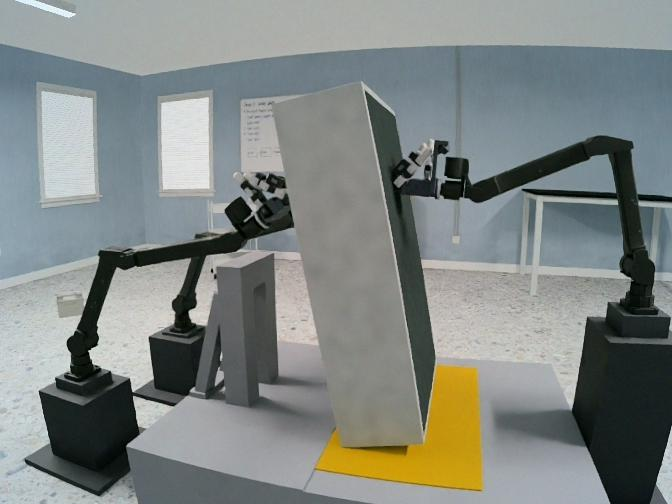

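move(arm3={"target": [0.16, 0.01, 1.13, 0.5417, 0.4545, -0.4545, -0.5417], "speed": 0.03}, cameras=["cam_low"])

move(arm3={"target": [0.22, 0.01, 1.12, 0.5417, 0.4545, -0.4545, -0.5417], "speed": 0.03}, cameras=["cam_low"])

Scene clock: 638.73 s.
Joint torques (N m): arm1=[0.85 -17.61 13.6 0.94 0.16 -0.2] | arm2=[-1.08 -15.5 14.56 1.21 -0.21 0.08] | arm3=[-1.2 -12.81 15.91 2.71 -0.69 -0.06]
Motor temperatures (°C): arm1=[30 36 62 29 29 27] | arm2=[30 29 55 25 27 27] | arm3=[29 43 50 29 27 26]
Heat: arm1: hottest joint3_rad 62 °C; arm2: hottest joint3_rad 55 °C; arm3: hottest joint3_rad 50 °C.
move: arm3 off_target
Joint velocities: within noise
arm1, arm2: as last shown
arm1.joint_positions: joint1_rad=-0.145 joint2_rad=+2.043 joint3_rad=+2.320 joint4_rad=+0.403 joint5_rad=-0.113 joint6_rad=+0.100 hand_index_mcp=-0.844 hand_index_abd=+0.001 hand_index_pip=+0.583 hand_index_dip=+0.701 hand_middle_mcp=-1.000 hand_middle_abd=-0.001 hand_middle_pip=+0.574 hand_middle_dip=+0.696 hand_ring_mcp=-1.000 hand_ring_abd=-0.001 hand_ring_pip=+0.573 hand_ring_dip=+0.696 hand_thumb_cmc=-0.448 hand_thumb_axl=+0.676 hand_thumb_mcp=+0.247 hand_thumb_ipl=+0.178 hand_current_limit=+0.400 hand_speed=-0.600
arm1.hand: x=-0.2110 y=+0.1939 z=+1.0793 quat_wxyz=(+0.636, +0.308, +0.303, +0.640) (m; scene frame)
arm1.hand_target: x=-0.2121 y=+0.2005 z=+1.0882 quat_wxyz=(+0.640, +0.299, +0.299, +0.641) (m; scene frame)
arm3.joint_positions: joint1_rad=-0.008 joint2_rad=+1.649 joint3_rad=+1.170 joint4_rad=+0.601 joint5_rad=+0.044 joint6_rad=-0.002 hand_index_mcp=-0.925 hand_index_abd=+0.001 hand_index_pip=+0.677 hand_index_dip=+0.735 hand_middle_mcp=-1.000 hand_middle_abd=+0.001 hand_middle_pip=+0.576 hand_middle_dip=+0.696 hand_ring_mcp=-1.000 hand_ring_abd=+0.001 hand_ring_pip=+0.576 hand_ring_dip=+0.696 hand_thumb_cmc=-0.448 hand_thumb_axl=+0.676 hand_thumb_mcp=+0.266 hand_thumb_ipl=+0.179 hand_current_limit=+0.400 hand_speed=-0.600
arm3.joint_status: not commanded
arm3.hand_state: blocked,goal,blocked,blocked,goal,goal,goal,goal,goal,goal,goal,goal,goal,goal,blocked,goal
arm3.index_mcp_current_ma: -385
arm3.index_abd_current_ma: 5
arm3.index_pip_current_ma: 385
arm3.index_dip_current_ma: 196
arm3.middle_mcp_current_ma: -1
arm3.middle_abd_current_ma: 5
arm3.middle_pip_current_ma: -1
arm3.middle_dip_current_ma: 0
arm3.ring_mcp_current_ma: -1
arm3.ring_abd_current_ma: 4
arm3.ring_pip_current_ma: -1
arm3.ring_dip_current_ma: 0
arm3.thumb_cmc_current_ma: 11
arm3.thumb_axl_current_ma: -10
arm3.thumb_mcp_current_ma: 255
arm3.thumb_ipl_current_ma: 70
arm3.hand_goal_index_mcp: -0.840
arm3.hand_goal_index_abd: 0.000
arm3.hand_goal_index_pip: 0.576
arm3.hand_goal_index_dip: 0.696
arm3.hand_goal_middle_mcp: -1.000
arm3.hand_goal_middle_abd: 0.000
arm3.hand_goal_middle_pip: 0.576
arm3.hand_goal_middle_dip: 0.696
arm3.hand_goal_ring_mcp: -1.000
arm3.hand_goal_ring_abd: 0.000
arm3.hand_goal_ring_pip: 0.576
arm3.hand_goal_ring_dip: 0.696
arm3.hand_goal_thumb_cmc: -0.450
arm3.hand_goal_thumb_axl: 0.678
arm3.hand_goal_thumb_mcp: 0.226
arm3.hand_goal_thumb_ipl: 0.168
arm3.hand: x=+0.1783 y=+0.0042 z=+1.1026 quat_wxyz=(+0.527, +0.471, -0.472, -0.528) (m; scene frame)
arm3.hand_target: x=+0.1639 y=+0.0100 z=+1.1288 quat_wxyz=(+0.541, +0.455, -0.454, -0.542) (m; scene frame)
arm3.hand_status: off_target (0.033 m and 3.6 deg from the pose sent, 0.058 m and 3.6 deg at the start)
pictures: cam_low

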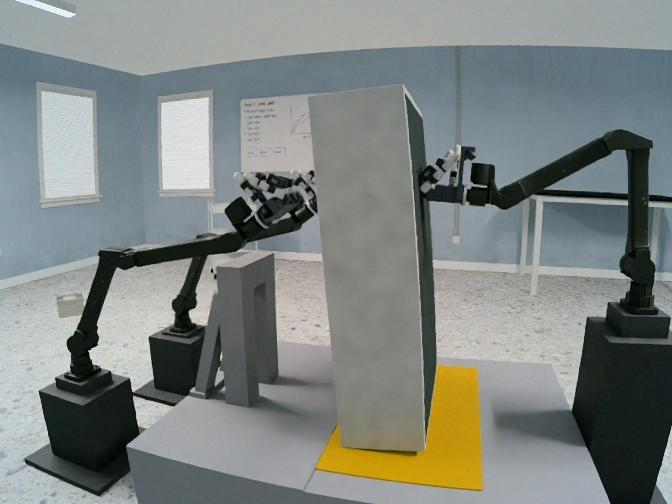

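Scene clock: 641.13 s.
Joint torques (N m): arm1=[0.97 -17.49 13.6 0.98 0.13 -0.18] | arm2=[-0.97 -15.62 14.53 1.22 -0.22 0.09] | arm3=[-1.14 -9.64 17.69 2.54 -0.38 -0.11]
Motor temperatures (°C): arm1=[30 36 62 29 29 27] | arm2=[30 30 55 25 27 27] | arm3=[29 42 51 29 27 26]
Heat: arm1: hottest joint3_rad 62 °C; arm2: hottest joint3_rad 55 °C; arm3: hottest joint3_rad 51 °C.
move: arm3 off_target
Joint velocities: within noise
arm1, arm2: as last shown
arm3.joint_positions: joint1_rad=-0.006 joint2_rad=+1.504 joint3_rad=+0.943 joint4_rad=+0.671 joint5_rad=+0.040 joint6_rad=+0.004 hand_index_mcp=-0.950 hand_index_abd=+0.001 hand_index_pip=+0.721 hand_index_dip=+0.735 hand_middle_mcp=-1.000 hand_middle_abd=+0.001 hand_middle_pip=+0.576 hand_middle_dip=+0.696 hand_ring_mcp=-1.001 hand_ring_abd=+0.001 hand_ring_pip=+0.576 hand_ring_dip=+0.696 hand_thumb_cmc=-0.448 hand_thumb_axl=+0.676 hand_thumb_mcp=+0.266 hand_thumb_ipl=+0.179 hand_current_limit=+0.400 hand_speed=-0.600
arm3.joint_status: not commanded
arm3.hand_state: blocked,goal,blocked,blocked,goal,goal,goal,goal,goal,goal,goal,goal,goal,goal,blocked,goal
arm3.index_mcp_current_ma: -385
arm3.index_abd_current_ma: 5
arm3.index_pip_current_ma: 385
arm3.index_dip_current_ma: 196
arm3.middle_mcp_current_ma: -1
arm3.middle_abd_current_ma: 5
arm3.middle_pip_current_ma: -1
arm3.middle_dip_current_ma: 0
arm3.ring_mcp_current_ma: -3
arm3.ring_abd_current_ma: 4
arm3.ring_pip_current_ma: -1
arm3.ring_dip_current_ma: 0
arm3.thumb_cmc_current_ma: 12
arm3.thumb_axl_current_ma: -10
arm3.thumb_mcp_current_ma: 256
arm3.thumb_ipl_current_ma: 70
arm3.hand_goal_index_mcp: -0.840
arm3.hand_goal_index_abd: 0.000
arm3.hand_goal_index_pip: 0.576
arm3.hand_goal_index_dip: 0.696
arm3.hand_goal_middle_mcp: -1.000
arm3.hand_goal_middle_abd: 0.000
arm3.hand_goal_middle_pip: 0.576
arm3.hand_goal_middle_dip: 0.696
arm3.hand_goal_ring_mcp: -1.000
arm3.hand_goal_ring_abd: 0.000
arm3.hand_goal_ring_pip: 0.576
arm3.hand_goal_ring_dip: 0.696
arm3.hand_goal_thumb_cmc: -0.450
arm3.hand_goal_thumb_axl: 0.678
arm3.hand_goal_thumb_mcp: 0.226
arm3.hand_goal_thumb_ipl: 0.168
arm3.hand: x=+0.2473 y=+0.0058 z=+1.0829 quat_wxyz=(+0.527, +0.474, -0.475, -0.522) (m; scene frame)
arm3.hand_target: x=+0.2263 y=+0.0102 z=+1.1180 quat_wxyz=(+0.541, +0.455, -0.455, -0.542) (m; scene frame)
arm3.hand_status: off_target (0.046 m and 4.3 deg from the pose sent, 0.046 m and 3.6 deg at the start)
pictures: cam_low

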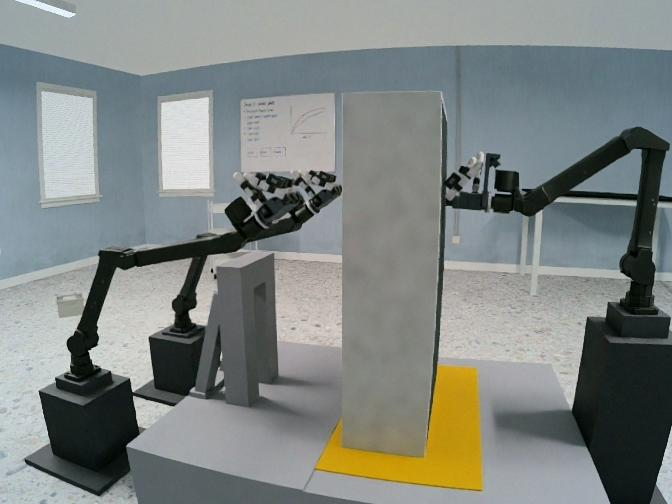

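move(arm3={"target": [0.27, 0.01, 1.11, 0.5417, 0.4545, -0.4545, -0.5417], "speed": 0.025}, cameras=["cam_low", "cam_high"])

move(arm3={"target": [0.38, 0.01, 1.11, 0.5417, 0.4545, -0.4545, -0.5417], "speed": 0.05}, arm1={"target": [-0.35, 0.2, 1.06, 0.6409, 0.2988, 0.2988, 0.6409], "speed": 0.1}, arm2={"target": [-0.35, -0.2, 1.06, 0.6409, 0.2988, 0.2988, 0.6409], "speed": 0.1}, cameras=["cam_low", "cam_high"])

Scene clock: 650.53 s.
Joint torques (N m): arm1=[0.85 -17.67 13.64 0.96 0.15 -0.21] | arm2=[-1.08 -15.56 14.53 1.2 -0.21 0.09] | arm3=[-0.85 -14.1 8.7 3.14 -0.13 -0.14]
Motor temperatures (°C): arm1=[30 38 61 29 29 27] | arm2=[30 30 54 25 27 27] | arm3=[29 41 55 29 27 26]
Heat: arm1: hottest joint3_rad 61 °C; arm2: hottest joint3_rad 54 °C; arm3: hottest joint3_rad 55 °C.
move: arm3 off_target
Joint velocities: within noise
arm1, arm2: as last shown
arm3.joint_positions: joint1_rad=-0.006 joint2_rad=+1.479 joint3_rad=+0.920 joint4_rad=+0.698 joint5_rad=+0.037 joint6_rad=+0.004 hand_index_mcp=-0.840 hand_index_abd=+0.001 hand_index_pip=+0.585 hand_index_dip=+0.702 hand_middle_mcp=-1.000 hand_middle_abd=+0.001 hand_middle_pip=+0.576 hand_middle_dip=+0.696 hand_ring_mcp=-1.000 hand_ring_abd=+0.001 hand_ring_pip=+0.576 hand_ring_dip=+0.696 hand_thumb_cmc=-0.448 hand_thumb_axl=+0.676 hand_thumb_mcp=+0.242 hand_thumb_ipl=+0.176 hand_current_limit=+0.400 hand_speed=-0.600
arm3.joint_status: not commanded
arm3.hand_state: goal,goal,goal,goal,goal,goal,goal,goal,goal,goal,goal,goal,goal,goal,goal,goal
arm3.index_mcp_current_ma: -2
arm3.index_abd_current_ma: 5
arm3.index_pip_current_ma: 45
arm3.index_dip_current_ma: 28
arm3.middle_mcp_current_ma: -1
arm3.middle_abd_current_ma: 5
arm3.middle_pip_current_ma: -1
arm3.middle_dip_current_ma: 0
arm3.ring_mcp_current_ma: -1
arm3.ring_abd_current_ma: 4
arm3.ring_pip_current_ma: -1
arm3.ring_dip_current_ma: 0
arm3.thumb_cmc_current_ma: 12
arm3.thumb_axl_current_ma: -10
arm3.thumb_mcp_current_ma: 101
arm3.thumb_ipl_current_ma: 49
arm3.hand_goal_index_mcp: -0.840
arm3.hand_goal_index_abd: 0.000
arm3.hand_goal_index_pip: 0.576
arm3.hand_goal_index_dip: 0.696
arm3.hand_goal_middle_mcp: -1.000
arm3.hand_goal_middle_abd: 0.000
arm3.hand_goal_middle_pip: 0.576
arm3.hand_goal_middle_dip: 0.696
arm3.hand_goal_ring_mcp: -1.000
arm3.hand_goal_ring_abd: 0.000
arm3.hand_goal_ring_pip: 0.576
arm3.hand_goal_ring_dip: 0.696
arm3.hand_goal_thumb_cmc: -0.450
arm3.hand_goal_thumb_axl: 0.678
arm3.hand_goal_thumb_mcp: 0.226
arm3.hand_goal_thumb_ipl: 0.168
arm3.hand: x=+0.2596 y=+0.0058 z=+1.0918 quat_wxyz=(+0.535, +0.467, -0.467, -0.528) (m; scene frame)
arm3.hand_target: x=+0.2699 y=+0.0100 z=+1.1097 quat_wxyz=(+0.542, +0.455, -0.455, -0.542) (m; scene frame)
arm3.hand_status: off_target (0.021 m and 2.6 deg from the pose sent, 0.036 m and 4.3 deg at the start)
pictures: cam_high, cam_low

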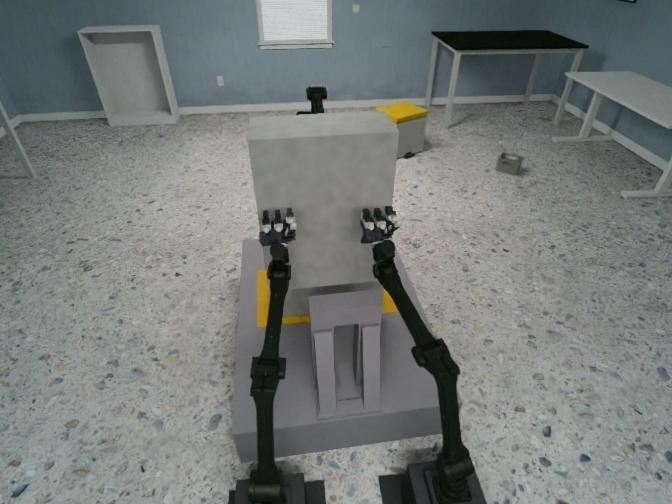

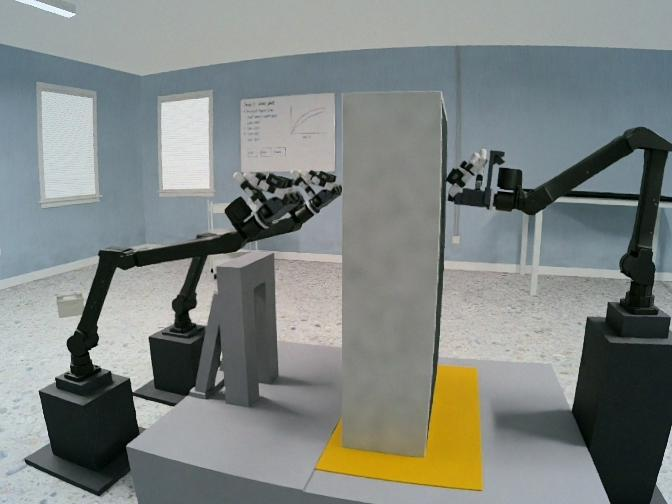

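Scene clock: 653.23 s.
Joint torques (N m): arm1=[-0.5 -14.33 8.85 1.74 -0.09 0] | arm2=[1.32 -14.39 10.1 2.52 0.04 -0.08] | arm3=[0.03 -9.58 8.57 1.76 0.03 -0.13]
Motor temperatures (°C): arm1=[30 38 60 29 29 27] | arm2=[30 30 54 25 27 27] | arm3=[29 40 54 29 27 26]
Heat: arm1: hottest joint3_rad 60 °C; arm2: hottest joint3_rad 54 °C; arm3: hottest joint3_rad 54 °C.
move: arm1 done; arm2 off_target; arm3 done
Joint velocities: within noise
arm1.joint_positions: joint1_rad=-0.167 joint2_rad=+1.626 joint3_rad=+1.664 joint4_rad=+0.655 joint5_rad=-0.135 joint6_rad=+0.102 hand_index_mcp=-0.844 hand_index_abd=+0.001 hand_index_pip=+0.582 hand_index_dip=+0.701 hand_middle_mcp=-1.000 hand_middle_abd=-0.001 hand_middle_pip=+0.574 hand_middle_dip=+0.696 hand_ring_mcp=-1.000 hand_ring_abd=-0.001 hand_ring_pip=+0.573 hand_ring_dip=+0.696 hand_thumb_cmc=-0.448 hand_thumb_axl=+0.676 hand_thumb_mcp=+0.247 hand_thumb_ipl=+0.178 hand_current_limit=+0.400 hand_speed=-0.600
arm1.joint_status: not commanded
arm1.hand_state: goal,goal,goal,goal,goal,goal,goal,goal,goal,goal,goal,goal,goal,goal,blocked,goal
arm1.index_mcp_current_ma: -2
arm1.index_abd_current_ma: 0
arm1.index_pip_current_ma: 4
arm1.index_dip_current_ma: 3
arm1.middle_mcp_current_ma: 0
arm1.middle_abd_current_ma: 0
arm1.middle_pip_current_ma: -1
arm1.middle_dip_current_ma: 0
arm1.ring_mcp_current_ma: 0
arm1.ring_abd_current_ma: 0
arm1.ring_pip_current_ma: -1
arm1.ring_dip_current_ma: 0
arm1.thumb_cmc_current_ma: 1
arm1.thumb_axl_current_ma: -1
arm1.thumb_mcp_current_ma: 38
arm1.thumb_ipl_current_ma: 13
arm1.hand_goal_index_mcp: -0.840
arm1.hand_goal_index_abd: 0.000
arm1.hand_goal_index_pip: 0.576
arm1.hand_goal_index_dip: 0.696
arm1.hand_goal_middle_mcp: -1.000
arm1.hand_goal_middle_abd: 0.000
arm1.hand_goal_middle_pip: 0.576
arm1.hand_goal_middle_dip: 0.696
arm1.hand_goal_ring_mcp: -1.000
arm1.hand_goal_ring_abd: 0.000
arm1.hand_goal_ring_pip: 0.576
arm1.hand_goal_ring_dip: 0.696
arm1.hand_goal_thumb_cmc: -0.450
arm1.hand_goal_thumb_axl: 0.678
arm1.hand_goal_thumb_mcp: 0.226
arm1.hand_goal_thumb_ipl: 0.168
arm1.hand: x=-0.3434 y=+0.2039 z=+1.0588 quat_wxyz=(+0.640, +0.301, +0.303, +0.638) (m; scene frame)
arm1.hand_target: x=-0.3498 y=+0.2000 z=+1.0600 quat_wxyz=(+0.641, +0.299, +0.299, +0.641) (m; scene frame)
arm1.hand_status: done (0.008 m and 0.7 deg from the pose sent, 0.140 m and 1.3 deg at the start)
arm2.joint_positions: joint1_rad=+0.238 joint2_rad=+1.687 joint3_rad=+1.652 joint4_rad=+0.714 joint5_rad=+0.183 joint6_rad=-0.141 hand_index_mcp=-0.844 hand_index_abd=+0.002 hand_index_pip=+0.582 hand_index_dip=+0.701 hand_middle_mcp=-1.000 hand_middle_abd=+0.000 hand_middle_pip=+0.574 hand_middle_dip=+0.696 hand_ring_mcp=-1.000 hand_ring_abd=+0.000 hand_ring_pip=+0.574 hand_ring_dip=+0.696 hand_thumb_cmc=-0.449 hand_thumb_axl=+0.677 hand_thumb_mcp=+0.249 hand_thumb_ipl=+0.176 hand_current_limit=+0.400 hand_speed=-0.600
arm2.joint_status: not commanded
arm2.hand_state: goal,goal,goal,goal,goal,goal,goal,goal,goal,goal,goal,goal,goal,goal,blocked,goal
arm2.index_mcp_current_ma: -17
arm2.index_abd_current_ma: 6
arm2.index_pip_current_ma: 24
arm2.index_dip_current_ma: 18
arm2.middle_mcp_current_ma: 0
arm2.middle_abd_current_ma: 1
arm2.middle_pip_current_ma: -9
arm2.middle_dip_current_ma: -1
arm2.ring_mcp_current_ma: 0
arm2.ring_abd_current_ma: 0
arm2.ring_pip_current_ma: -9
arm2.ring_dip_current_ma: -1
arm2.thumb_cmc_current_ma: 4
arm2.thumb_axl_current_ma: -5
arm2.thumb_mcp_current_ma: 127
arm2.thumb_ipl_current_ma: 46
arm2.hand_goal_index_mcp: -0.840
arm2.hand_goal_index_abd: 0.000
arm2.hand_goal_index_pip: 0.576
arm2.hand_goal_index_dip: 0.696
arm2.hand_goal_middle_mcp: -1.000
arm2.hand_goal_middle_abd: 0.000
arm2.hand_goal_middle_pip: 0.576
arm2.hand_goal_middle_dip: 0.696
arm2.hand_goal_ring_mcp: -1.000
arm2.hand_goal_ring_abd: 0.000
arm2.hand_goal_ring_pip: 0.576
arm2.hand_goal_ring_dip: 0.696
arm2.hand_goal_thumb_cmc: -0.450
arm2.hand_goal_thumb_axl: 0.678
arm2.hand_goal_thumb_mcp: 0.226
arm2.hand_goal_thumb_ipl: 0.168
arm2.hand: x=-0.3324 y=-0.2053 z=+1.0438 quat_wxyz=(+0.637, +0.311, +0.312, +0.633) (m; scene frame)
arm2.hand_target: x=-0.3497 y=-0.2003 z=+1.0599 quat_wxyz=(+0.641, +0.299, +0.299, +0.641) (m; scene frame)
arm2.hand_status: off_target (0.024 m and 2.3 deg from the pose sent, 0.127 m and 1.9 deg at the start)
arm3.joint_positions: joint1_rad=-0.006 joint2_rad=+1.170 joint3_rad=+0.651 joint4_rad=+0.701 joint5_rad=+0.045 joint6_rad=+0.004 hand_index_mcp=-0.840 hand_index_abd=+0.001 hand_index_pip=+0.585 hand_index_dip=+0.701 hand_middle_mcp=-1.000 hand_middle_abd=+0.001 hand_middle_pip=+0.576 hand_middle_dip=+0.696 hand_ring_mcp=-1.000 hand_ring_abd=+0.001 hand_ring_pip=+0.576 hand_ring_dip=+0.696 hand_thumb_cmc=-0.448 hand_thumb_axl=+0.676 hand_thumb_mcp=+0.242 hand_thumb_ipl=+0.176 hand_current_limit=+0.400 hand_speed=-0.600
arm3.joint_status: not commanded
arm3.hand_state: goal,goal,goal,goal,goal,goal,goal,goal,goal,goal,goal,goal,goal,goal,goal,goal
arm3.index_mcp_current_ma: -1
arm3.index_abd_current_ma: 5
arm3.index_pip_current_ma: 44
arm3.index_dip_current_ma: 27
arm3.middle_mcp_current_ma: -1
arm3.middle_abd_current_ma: 5
arm3.middle_pip_current_ma: -1
arm3.middle_dip_current_ma: 0
arm3.ring_mcp_current_ma: -1
arm3.ring_abd_current_ma: 4
arm3.ring_pip_current_ma: -1
arm3.ring_dip_current_ma: 0
arm3.thumb_cmc_current_ma: 12
arm3.thumb_axl_current_ma: -10
arm3.thumb_mcp_current_ma: 100
arm3.thumb_ipl_current_ma: 49
arm3.hand_goal_index_mcp: -0.840
arm3.hand_goal_index_abd: 0.000
arm3.hand_goal_index_pip: 0.576
arm3.hand_goal_index_dip: 0.696
arm3.hand_goal_middle_mcp: -1.000
arm3.hand_goal_middle_abd: 0.000
arm3.hand_goal_middle_pip: 0.576
arm3.hand_goal_middle_dip: 0.696
arm3.hand_goal_ring_mcp: -1.000
arm3.hand_goal_ring_abd: 0.000
arm3.hand_goal_ring_pip: 0.576
arm3.hand_goal_ring_dip: 0.696
arm3.hand_goal_thumb_cmc: -0.450
arm3.hand_goal_thumb_axl: 0.678
arm3.hand_goal_thumb_mcp: 0.226
arm3.hand_goal_thumb_ipl: 0.168
arm3.hand: x=+0.3752 y=+0.0121 z=+1.1074 quat_wxyz=(+0.543, +0.453, -0.458, -0.539) (m; scene frame)
arm3.hand_target: x=+0.3799 y=+0.0101 z=+1.1100 quat_wxyz=(+0.542, +0.454, -0.455, -0.542) (m; scene frame)
arm3.hand_status: done (0.006 m and 0.5 deg from the pose sent, 0.122 m and 2.6 deg at the start)
pictures: cam_high, cam_low

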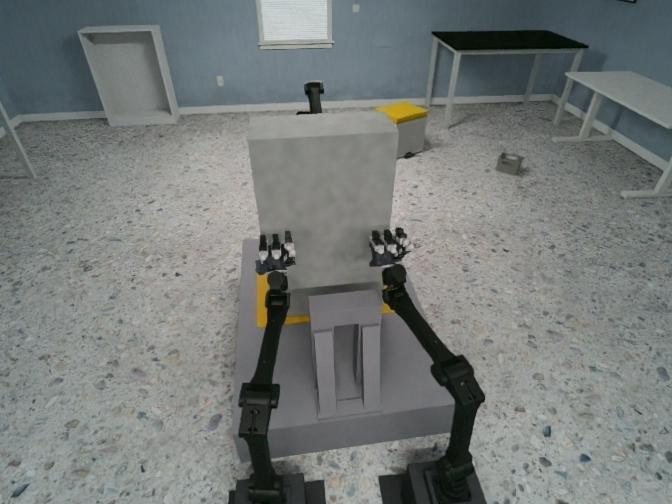

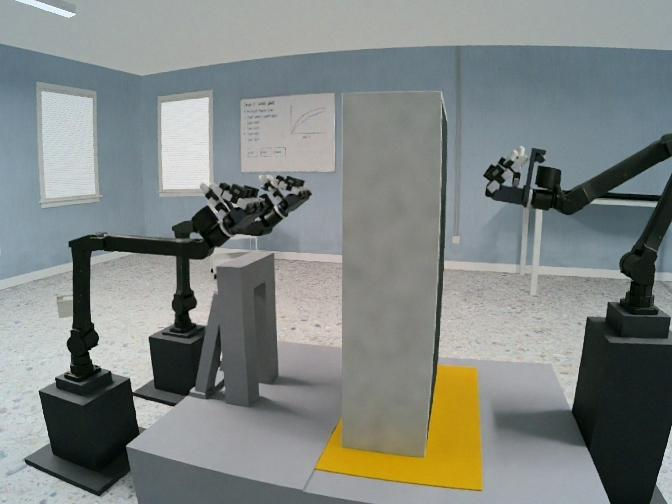

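zoom_image(camera="cam_low", region=[290, 340, 500, 500])

zoom_image(camera="cam_high", region=[230, 220, 440, 380])

Scaled by 2.400.

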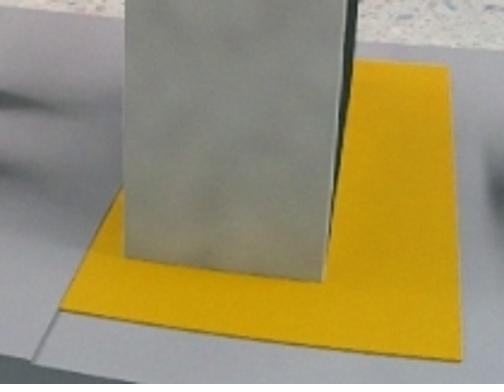

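Scaled by 2.400.

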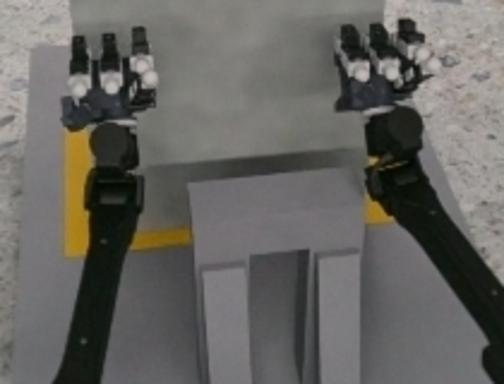

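finished_scene(scene=1)

The scene is finished: the task was done.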